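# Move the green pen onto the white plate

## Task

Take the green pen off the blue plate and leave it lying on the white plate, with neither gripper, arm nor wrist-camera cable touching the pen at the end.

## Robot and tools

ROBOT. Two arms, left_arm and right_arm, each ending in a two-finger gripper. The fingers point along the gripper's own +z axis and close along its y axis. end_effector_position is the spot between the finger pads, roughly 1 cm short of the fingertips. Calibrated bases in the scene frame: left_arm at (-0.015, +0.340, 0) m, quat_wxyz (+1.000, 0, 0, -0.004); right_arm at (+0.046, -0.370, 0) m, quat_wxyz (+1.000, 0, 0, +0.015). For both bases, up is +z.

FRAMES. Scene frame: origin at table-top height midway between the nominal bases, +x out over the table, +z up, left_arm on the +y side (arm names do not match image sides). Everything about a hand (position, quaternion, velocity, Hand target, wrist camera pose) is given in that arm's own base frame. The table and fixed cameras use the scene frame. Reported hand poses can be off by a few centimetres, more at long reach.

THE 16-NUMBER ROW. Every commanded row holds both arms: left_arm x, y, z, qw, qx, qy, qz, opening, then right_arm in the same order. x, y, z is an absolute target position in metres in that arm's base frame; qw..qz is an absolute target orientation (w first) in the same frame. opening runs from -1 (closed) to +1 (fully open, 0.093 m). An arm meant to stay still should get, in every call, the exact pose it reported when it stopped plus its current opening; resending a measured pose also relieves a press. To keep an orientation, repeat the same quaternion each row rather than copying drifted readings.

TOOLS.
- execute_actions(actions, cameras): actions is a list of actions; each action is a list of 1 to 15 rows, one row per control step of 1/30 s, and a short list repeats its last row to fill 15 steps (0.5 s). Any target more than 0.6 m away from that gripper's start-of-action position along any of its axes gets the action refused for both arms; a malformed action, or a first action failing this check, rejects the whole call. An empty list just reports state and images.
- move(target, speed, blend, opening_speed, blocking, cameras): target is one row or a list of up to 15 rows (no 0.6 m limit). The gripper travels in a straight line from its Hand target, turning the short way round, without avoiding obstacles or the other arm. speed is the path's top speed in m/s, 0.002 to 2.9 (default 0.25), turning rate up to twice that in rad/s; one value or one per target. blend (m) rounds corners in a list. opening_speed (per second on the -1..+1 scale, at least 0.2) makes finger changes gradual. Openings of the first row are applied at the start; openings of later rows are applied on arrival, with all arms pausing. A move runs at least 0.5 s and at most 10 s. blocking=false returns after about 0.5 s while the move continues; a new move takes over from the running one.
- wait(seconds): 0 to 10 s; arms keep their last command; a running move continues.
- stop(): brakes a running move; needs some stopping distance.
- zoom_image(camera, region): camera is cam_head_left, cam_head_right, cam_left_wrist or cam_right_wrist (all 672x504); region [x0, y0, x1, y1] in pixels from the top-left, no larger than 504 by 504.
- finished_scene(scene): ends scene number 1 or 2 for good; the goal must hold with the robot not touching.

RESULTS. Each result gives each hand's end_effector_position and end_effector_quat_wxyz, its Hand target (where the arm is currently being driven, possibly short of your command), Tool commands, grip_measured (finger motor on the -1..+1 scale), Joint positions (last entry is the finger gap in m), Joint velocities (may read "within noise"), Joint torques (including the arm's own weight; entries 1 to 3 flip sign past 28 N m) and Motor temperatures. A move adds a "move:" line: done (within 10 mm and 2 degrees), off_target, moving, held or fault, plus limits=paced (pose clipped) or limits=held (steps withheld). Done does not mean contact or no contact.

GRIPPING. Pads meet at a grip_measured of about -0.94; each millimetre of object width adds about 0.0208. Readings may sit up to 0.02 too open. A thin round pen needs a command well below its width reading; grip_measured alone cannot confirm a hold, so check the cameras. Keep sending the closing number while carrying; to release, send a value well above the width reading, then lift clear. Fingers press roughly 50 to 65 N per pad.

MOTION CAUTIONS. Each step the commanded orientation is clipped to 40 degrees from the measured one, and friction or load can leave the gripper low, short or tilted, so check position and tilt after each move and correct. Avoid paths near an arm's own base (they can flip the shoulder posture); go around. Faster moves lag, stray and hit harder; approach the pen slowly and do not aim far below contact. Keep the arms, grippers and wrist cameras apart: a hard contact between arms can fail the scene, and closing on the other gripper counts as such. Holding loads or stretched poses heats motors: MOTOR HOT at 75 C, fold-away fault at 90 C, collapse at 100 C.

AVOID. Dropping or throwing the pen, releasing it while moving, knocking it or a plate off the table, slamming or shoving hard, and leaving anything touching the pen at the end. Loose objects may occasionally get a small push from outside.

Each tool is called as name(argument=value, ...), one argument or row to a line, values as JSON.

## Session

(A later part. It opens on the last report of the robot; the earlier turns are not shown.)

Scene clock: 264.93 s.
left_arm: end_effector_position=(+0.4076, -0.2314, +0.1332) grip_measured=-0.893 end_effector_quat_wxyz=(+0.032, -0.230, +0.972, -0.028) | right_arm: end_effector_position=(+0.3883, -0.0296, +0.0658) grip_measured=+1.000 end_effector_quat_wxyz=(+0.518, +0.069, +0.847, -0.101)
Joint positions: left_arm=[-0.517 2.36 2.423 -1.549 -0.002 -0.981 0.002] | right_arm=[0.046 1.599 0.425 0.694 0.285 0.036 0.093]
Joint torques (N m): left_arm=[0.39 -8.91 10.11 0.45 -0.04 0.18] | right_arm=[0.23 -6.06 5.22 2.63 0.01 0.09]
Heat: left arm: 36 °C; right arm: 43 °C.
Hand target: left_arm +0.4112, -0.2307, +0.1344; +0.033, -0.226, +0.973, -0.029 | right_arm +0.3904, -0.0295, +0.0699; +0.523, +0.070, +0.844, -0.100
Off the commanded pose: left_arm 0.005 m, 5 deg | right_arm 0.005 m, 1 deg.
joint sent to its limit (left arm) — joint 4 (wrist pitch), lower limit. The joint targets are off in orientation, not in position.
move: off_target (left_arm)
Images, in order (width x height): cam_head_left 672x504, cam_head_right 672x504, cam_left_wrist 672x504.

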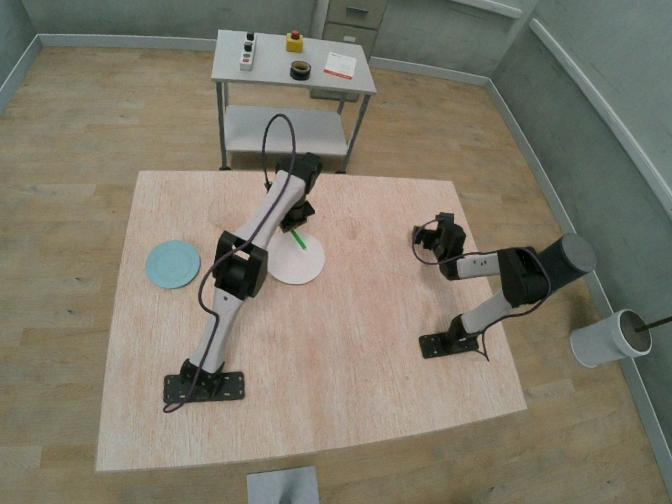

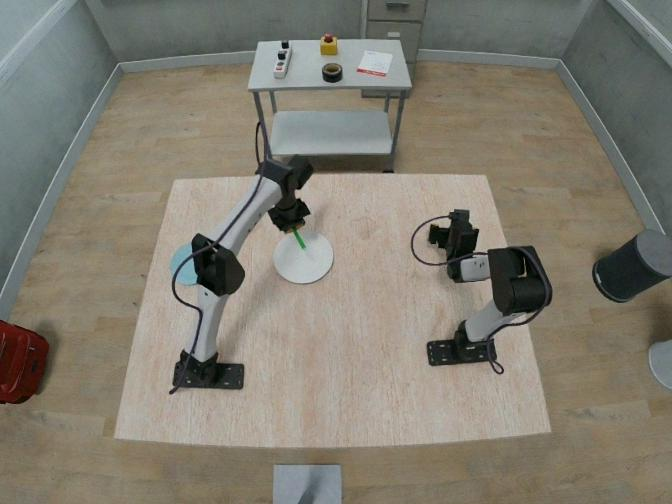

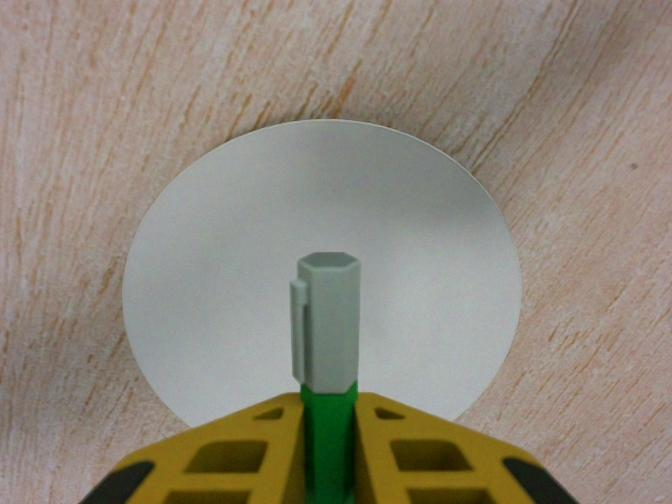

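move(
  target=[0.397, -0.241, 0.065, 0.0, -0.225, 0.9744, 0.0, -0.97, 0.3904, -0.0295, 0.0699, 0.523, 0.070, 0.844, -0.1, 1.0],
  speed=0.2,
  cameras=["cam_head_left", "cam_head_right", "cam_left_wrist"],
)

zoom_image(
  camera="cam_head_right",
  region=[230, 190, 350, 300],
)

zoom_image(
  camera="cam_head_left",
  region=[230, 190, 350, 300],
)

Scene clock: 290.43 s.
left_arm: end_effector_position=(+0.3989, -0.2383, +0.0763) grip_measured=-0.893 end_effector_quat_wxyz=(+0.006, -0.219, +0.976, -0.004) | right_arm: end_effector_position=(+0.3883, -0.0296, +0.0658) grip_measured=+1.000 end_effector_quat_wxyz=(+0.518, +0.069, +0.847, -0.101)
Joint positions: left_arm=[-0.539 2.374 2.22 -1.403 -0.002 -0.981 0.002] | right_arm=[0.046 1.599 0.425 0.694 0.285 0.036 0.093]
Joint torques (N m): left_arm=[-0.68 -9.55 5.03 0.66 -0.02 -0.15] | right_arm=[0.21 -6.05 5.24 2.63 0.01 0.09]
Heat: left arm: 39 °C; right arm: 44 °C.
Hand target: left_arm +0.3967, -0.2409, +0.0653; +0.000, -0.224, +0.975, +0.000 | right_arm +0.3904, -0.0295, +0.0699; +0.523, +0.070, +0.844, -0.100
Off the commanded pose: left_arm 0.012 m, 1 deg | right_arm 0.005 m, 1 deg.
move: off_target (left_arm)
Images, in order (width x height): cam_head_left 672x504, cam_head_right 672x504, cam_left_wrist 672x504.

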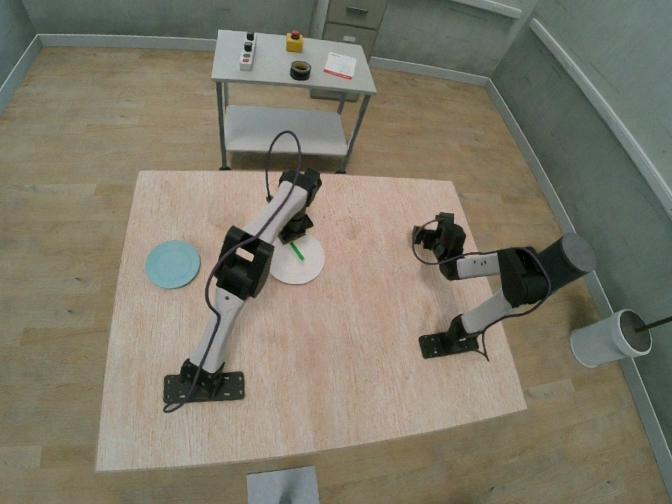

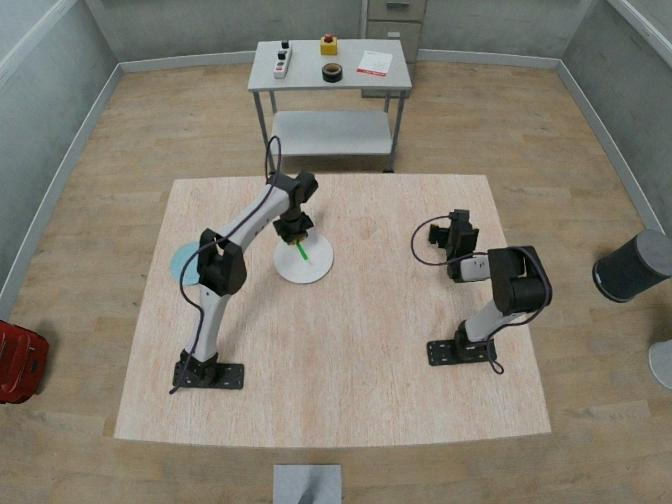

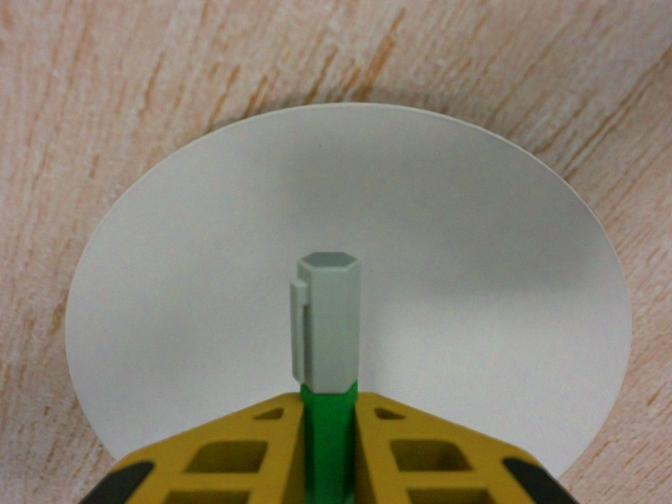

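Scaled by 4.200.

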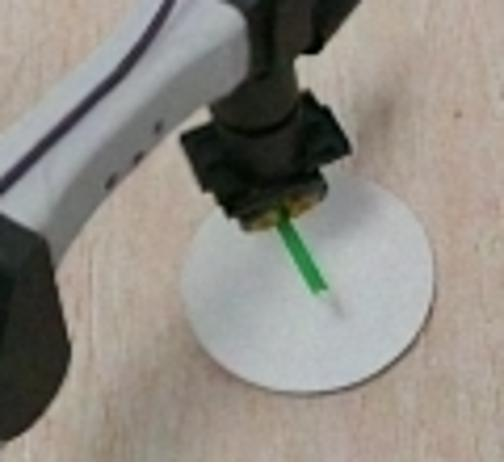

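Scaled by 4.200.

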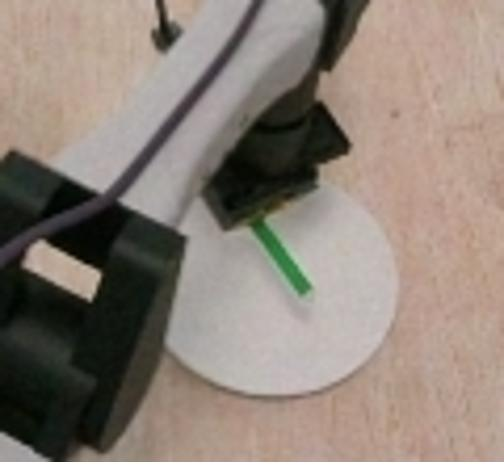

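move(
  target=[0.390, -0.247, 0.022, 0.0, -0.225, 0.9744, 0.0, -0.97, 0.3904, -0.0295, 0.0699, 0.523, 0.070, 0.844, -0.1, 1.0],
  speed=0.12,
  cameras=["cam_head_left", "cam_head_right", "cam_left_wrist"],
)

zoom_image(
  camera="cam_head_right",
  region=[230, 190, 350, 300],
)

zoom_image(
  camera="cam_head_left",
  region=[230, 190, 350, 300],
)

Scene clock: 302.17 s.
left_arm: end_effector_position=(+0.3936, -0.2452, +0.0314) grip_measured=-0.893 end_effector_quat_wxyz=(+0.004, -0.221, +0.975, -0.003) | right_arm: end_effector_position=(+0.3883, -0.0296, +0.0658) grip_measured=+1.000 end_effector_quat_wxyz=(+0.518, +0.069, +0.847, -0.101)
Joint positions: left_arm=[-0.558 2.374 2.042 -1.228 -0.002 -1.003 0.002] | right_arm=[0.046 1.599 0.425 0.694 0.285 0.036 0.093]
Joint torques (N m): left_arm=[-0.68 -10.02 4.7 0.66 -0.02 -0.15] | right_arm=[0.2 -6.06 5.2 2.63 0.01 0.08]
Motor temperatures (°C): left_arm=[26 41 38 30 26 28 27] | right_arm=[27 34 31 44 26 27 27]
Heat: left arm: 41 °C; right arm: 44 °C.
Hand target: left_arm +0.3898, -0.2467, +0.0222; -0.001, -0.225, +0.974, +0.001 | right_arm +0.3904, -0.0295, +0.0699; +0.523, +0.070, +0.844, -0.100
Off the commanded pose: left_arm 0.010 m, 1 deg | right_arm 0.005 m, 1 deg.
move: done
Images, in order (width x height): cam_head_left 672x504, cam_head_right 672x504, cam_left_wrist 672x504.

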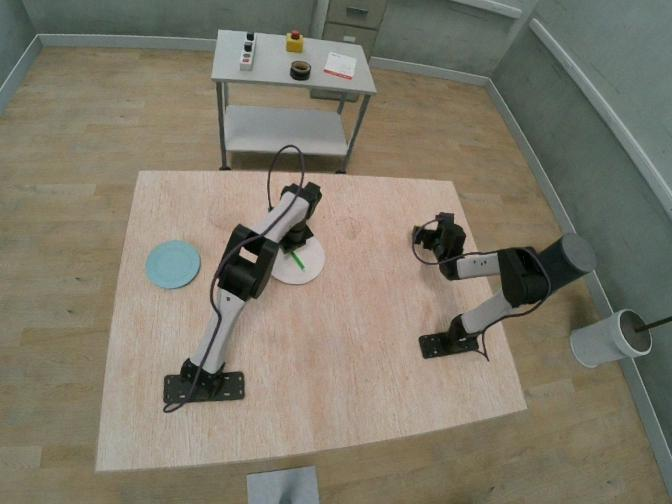

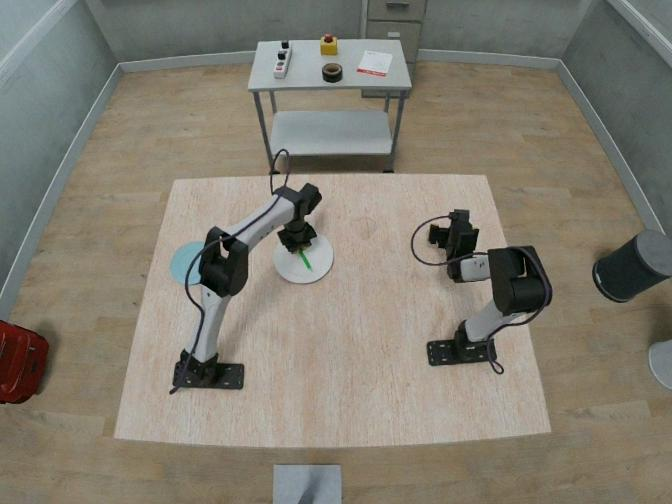

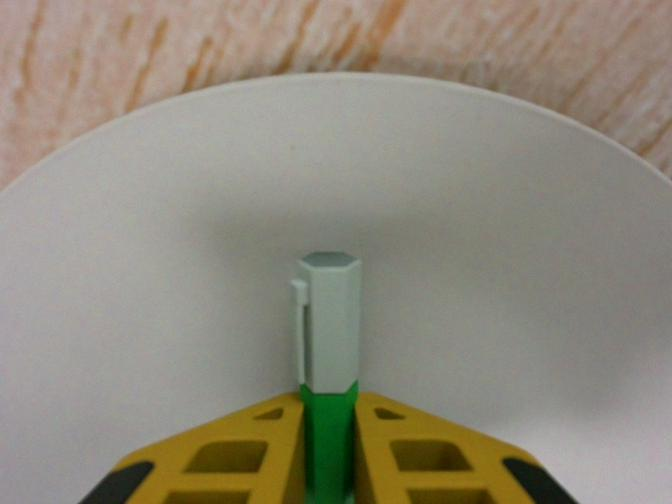

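Scaled by 4.200.

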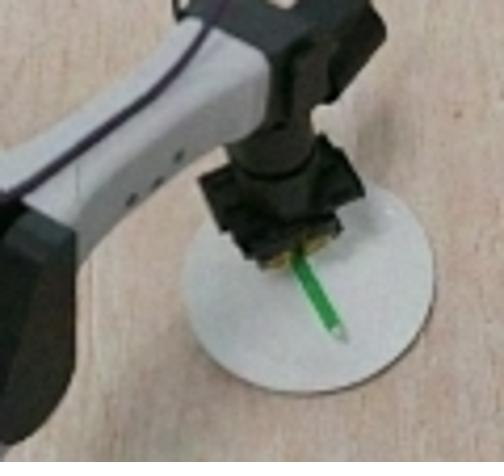

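Scaled by 4.200.

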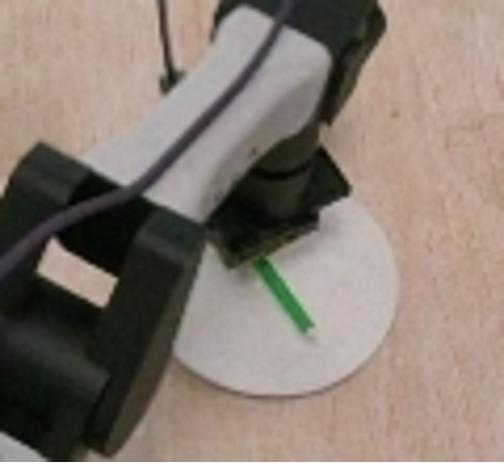

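move(
  target=[0.390, -0.247, 0.013, 0.0, -0.225, 0.9744, 0.0, -0.97, 0.3904, -0.0295, 0.0699, 0.523, 0.070, 0.844, -0.1, 1.0],
  speed=0.04,
  cameras=["cam_left_wrist"],
)

Scene clock: 307.27 s.
left_arm: end_effector_position=(+0.3930, -0.2448, +0.0258) grip_measured=-0.893 end_effector_quat_wxyz=(+0.004, -0.221, +0.975, -0.003) | right_arm: end_effector_position=(+0.3883, -0.0296, +0.0658) grip_measured=+1.000 end_effector_quat_wxyz=(+0.518, +0.069, +0.847, -0.101)
Joint positions: left_arm=[-0.558 2.374 2.02 -1.207 -0.002 -1.004 0.002] | right_arm=[0.046 1.599 0.425 0.694 0.285 0.036 0.093]
Joint torques (N m): left_arm=[-0.69 -9.61 4.3 0.77 -0.02 -0.14] | right_arm=[0.18 -6.05 5.2 2.63 0.01 0.09]
Heat: left arm: 43 °C; right arm: 44 °C.
Hand target: left_arm +0.3898, -0.2468, +0.0132; +0.000, -0.225, +0.974, +0.000 | right_arm +0.3904, -0.0295, +0.0699; +0.523, +0.070, +0.844, -0.100
Off the commanded pose: left_arm 0.013 m, 1 deg | right_arm 0.005 m, 1 deg.
move: off_target (left_arm)
Images, in order (width x height): cam_left_wrist 672x504.

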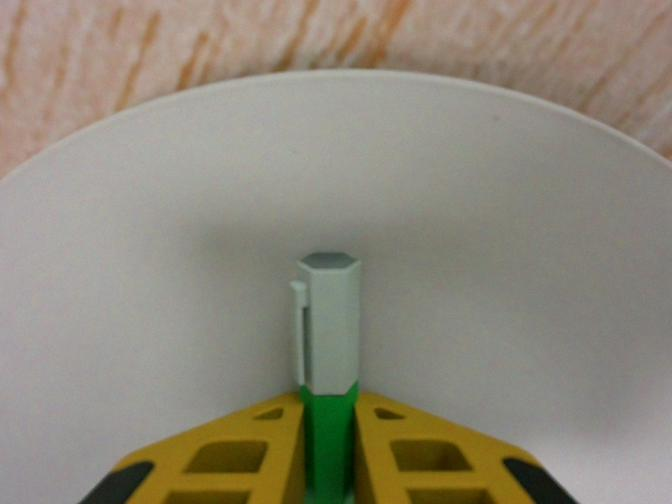

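move(
  target=[0.390, -0.247, 0.006, 0.0, -0.225, 0.9744, 0.0, -0.97, 0.3904, -0.0295, 0.0699, 0.523, 0.070, 0.844, -0.1, 1.0],
  speed=0.04,
  cameras=["cam_left_wrist"],
)

Scene clock: 311.97 s.
left_arm: end_effector_position=(+0.3936, -0.2440, +0.0232) grip_measured=-0.893 end_effector_quat_wxyz=(+0.007, -0.226, +0.974, -0.001) | right_arm: end_effector_position=(+0.3883, -0.0296, +0.0658) grip_measured=+1.000 end_effector_quat_wxyz=(+0.518, +0.069, +0.847, -0.101)
Joint positions: left_arm=[-0.558 2.374 2.009 -1.194 -0.008 -1.014 0.002] | right_arm=[0.046 1.599 0.425 0.694 0.285 0.036 0.093]
Joint torques (N m): left_arm=[-0.69 -9.25 3.58 0.9 -0.03 -0.12] | right_arm=[0.2 -6.06 5.24 2.63 0.01 0.08]
Heat: left arm: 44 °C; right arm: 45 °C.
Hand target: left_arm +0.3902, -0.2458, +0.0065; +0.002, -0.229, +0.973, +0.002 | right_arm +0.3904, -0.0295, +0.0699; +0.523, +0.070, +0.844, -0.100
Off the commanded pose: left_arm 0.018 m, 1 deg | right_arm 0.005 m, 1 deg.
move: off_target (left_arm)
Images, in order (width x height): cam_left_wrist 672x504.

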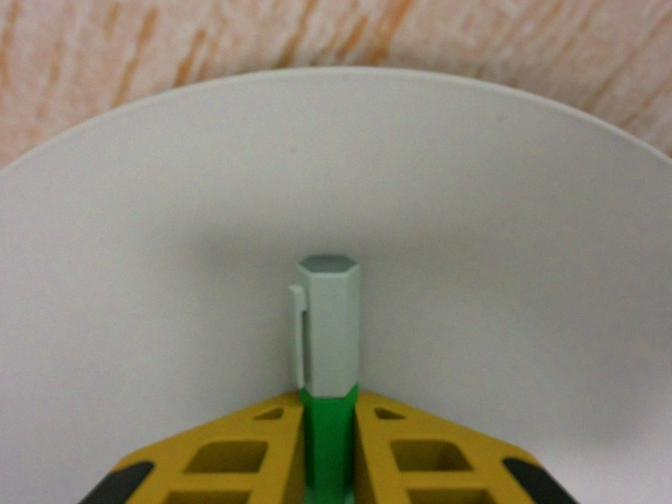

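move(
  target=[0.390, -0.247, 0.009, 0.0, -0.225, 0.9744, 0.0, -0.4, 0.3904, -0.0295, 0.0699, 0.523, 0.070, 0.844, -0.1, 1.0],
  speed=0.04,
  opening_speed=0.5,
  cameras=["cam_left_wrist", "cam_head_right"],
)

Scene clock: 318.73 s.
left_arm: end_effector_position=(+0.3932, -0.2447, +0.0232) grip_measured=-0.403 end_effector_quat_wxyz=(+0.005, -0.222, +0.975, -0.003) | right_arm: end_effector_position=(+0.3883, -0.0296, +0.0658) grip_measured=+1.000 end_effector_quat_wxyz=(+0.518, +0.069, +0.847, -0.101)
Joint positions: left_arm=[-0.558 2.374 2.009 -1.194 -0.003 -1.006 0.026] | right_arm=[0.046 1.599 0.425 0.694 0.285 0.036 0.093]
Joint torques (N m): left_arm=[-0.69 -9.4 4.23 0.79 0.05 -0.03] | right_arm=[0.21 -6.05 5.2 2.63 0.02 0.08]
Heat: left arm: 44 °C; right arm: 45 °C.
Hand target: left_arm +0.3893, -0.2474, +0.0093; -0.002, -0.221, +0.975, -0.001 | right_arm +0.3904, -0.0295, +0.0699; +0.523, +0.070, +0.844, -0.100
Off the commanded pose: left_arm 0.015 m, 1 deg | right_arm 0.005 m, 1 deg.
move: off_target (left_arm)
Images, in order (width x height): cam_head_right 672x504, cam_left_wrist 672x504.

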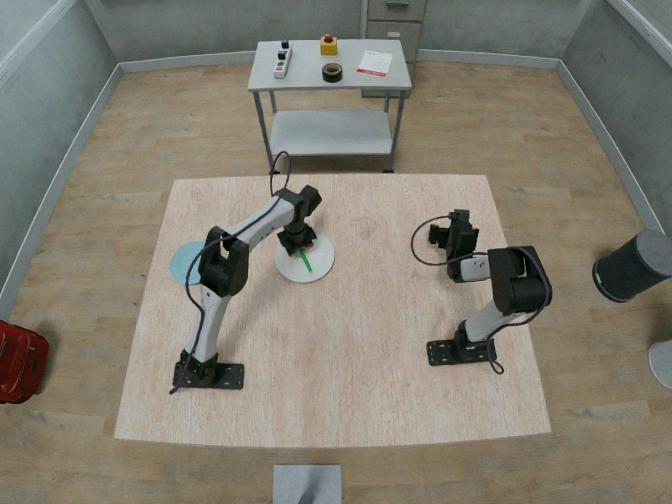

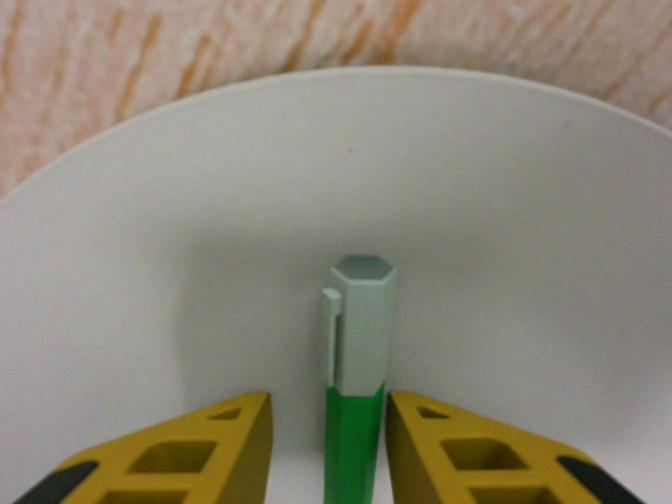

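move(
  target=[
    [0.389, -0.246, 0.020, 0.0, -0.225, 0.9744, 0.0, 0.0, 0.3904, -0.0295, 0.0699, 0.523, 0.070, 0.844, -0.1, 1.0],
    [0.390, -0.246, 0.10, 0.0, -0.225, 0.9744, 0.0, 0.0, 0.3904, -0.0295, 0.0699, 0.523, 0.070, 0.844, -0.1, 1.0],
  ],
  speed=[0.04, 0.12],
  opening_speed=0.8,
  cameras=["cam_left_wrist", "cam_head_right"],
)

zoom_image(
  camera="cam_head_right",
  region=[230, 190, 350, 300],
)

Scene clock: 329.93 s.
left_arm: end_effector_position=(+0.3874, -0.2413, +0.0975) grip_measured=-0.003 end_effector_quat_wxyz=(-0.002, -0.222, +0.975, +0.004) | right_arm: end_effector_position=(+0.3883, -0.0296, +0.0658) grip_measured=+1.000 end_effector_quat_wxyz=(+0.518, +0.069, +0.847, -0.101)
Joint positions: left_arm=[-0.558 2.374 2.305 -1.51 -0.002 -1.006 0.045] | right_arm=[0.046 1.599 0.425 0.694 0.285 0.036 0.093]
Joint torques (N m): left_arm=[-0.53 -9.21 10.14 0.28 0 -0.1] | right_arm=[0.17 -6.05 5.24 2.63 0 0.08]
Motor temperatures (°C): left_arm=[26 46 36 31 26 28 27] | right_arm=[27 34 31 45 26 27 27]
Heat: left arm: 46 °C; right arm: 45 °C.
Hand target: left_arm +0.3897, -0.2460, +0.1000; +0.000, -0.225, +0.974, -0.001 | right_arm +0.3904, -0.0295, +0.0699; +0.523, +0.070, +0.844, -0.100
Off the commanded pose: left_arm 0.006 m, 1 deg | right_arm 0.005 m, 1 deg.
move: done
Images, in order (width x height): cam_head_right 672x504, cam_left_wrist 672x504.

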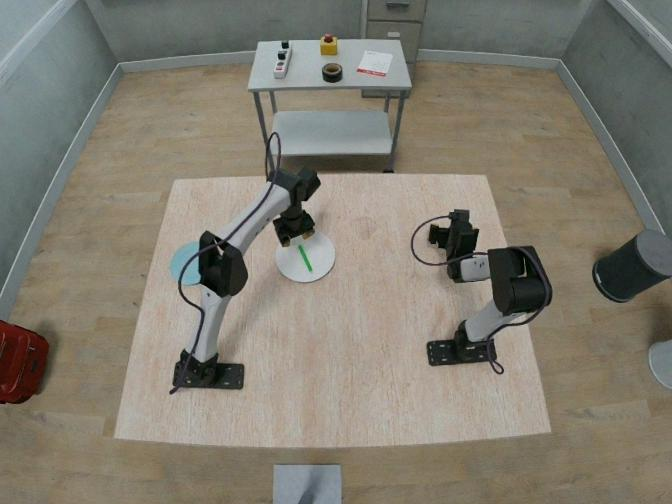

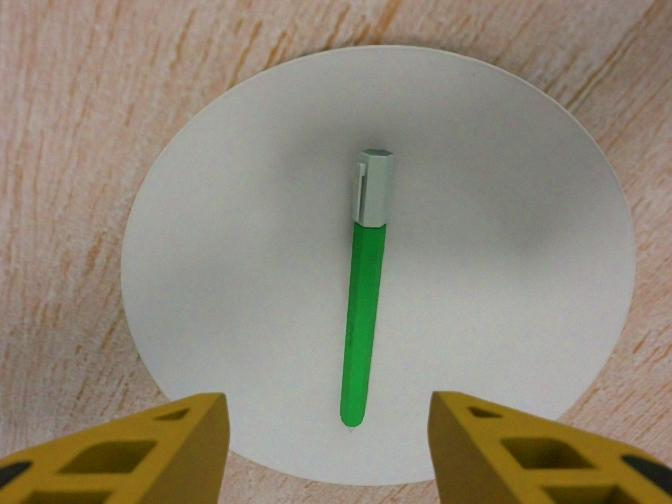

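Scaled by 4.200.

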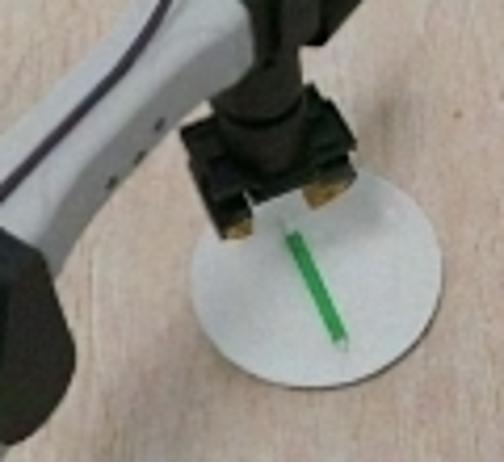

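The pen is resting entirely on the white plate, and the gripper is clear of it.

finished_scene(
  scene=1,
)

The scene is finished: the task was done.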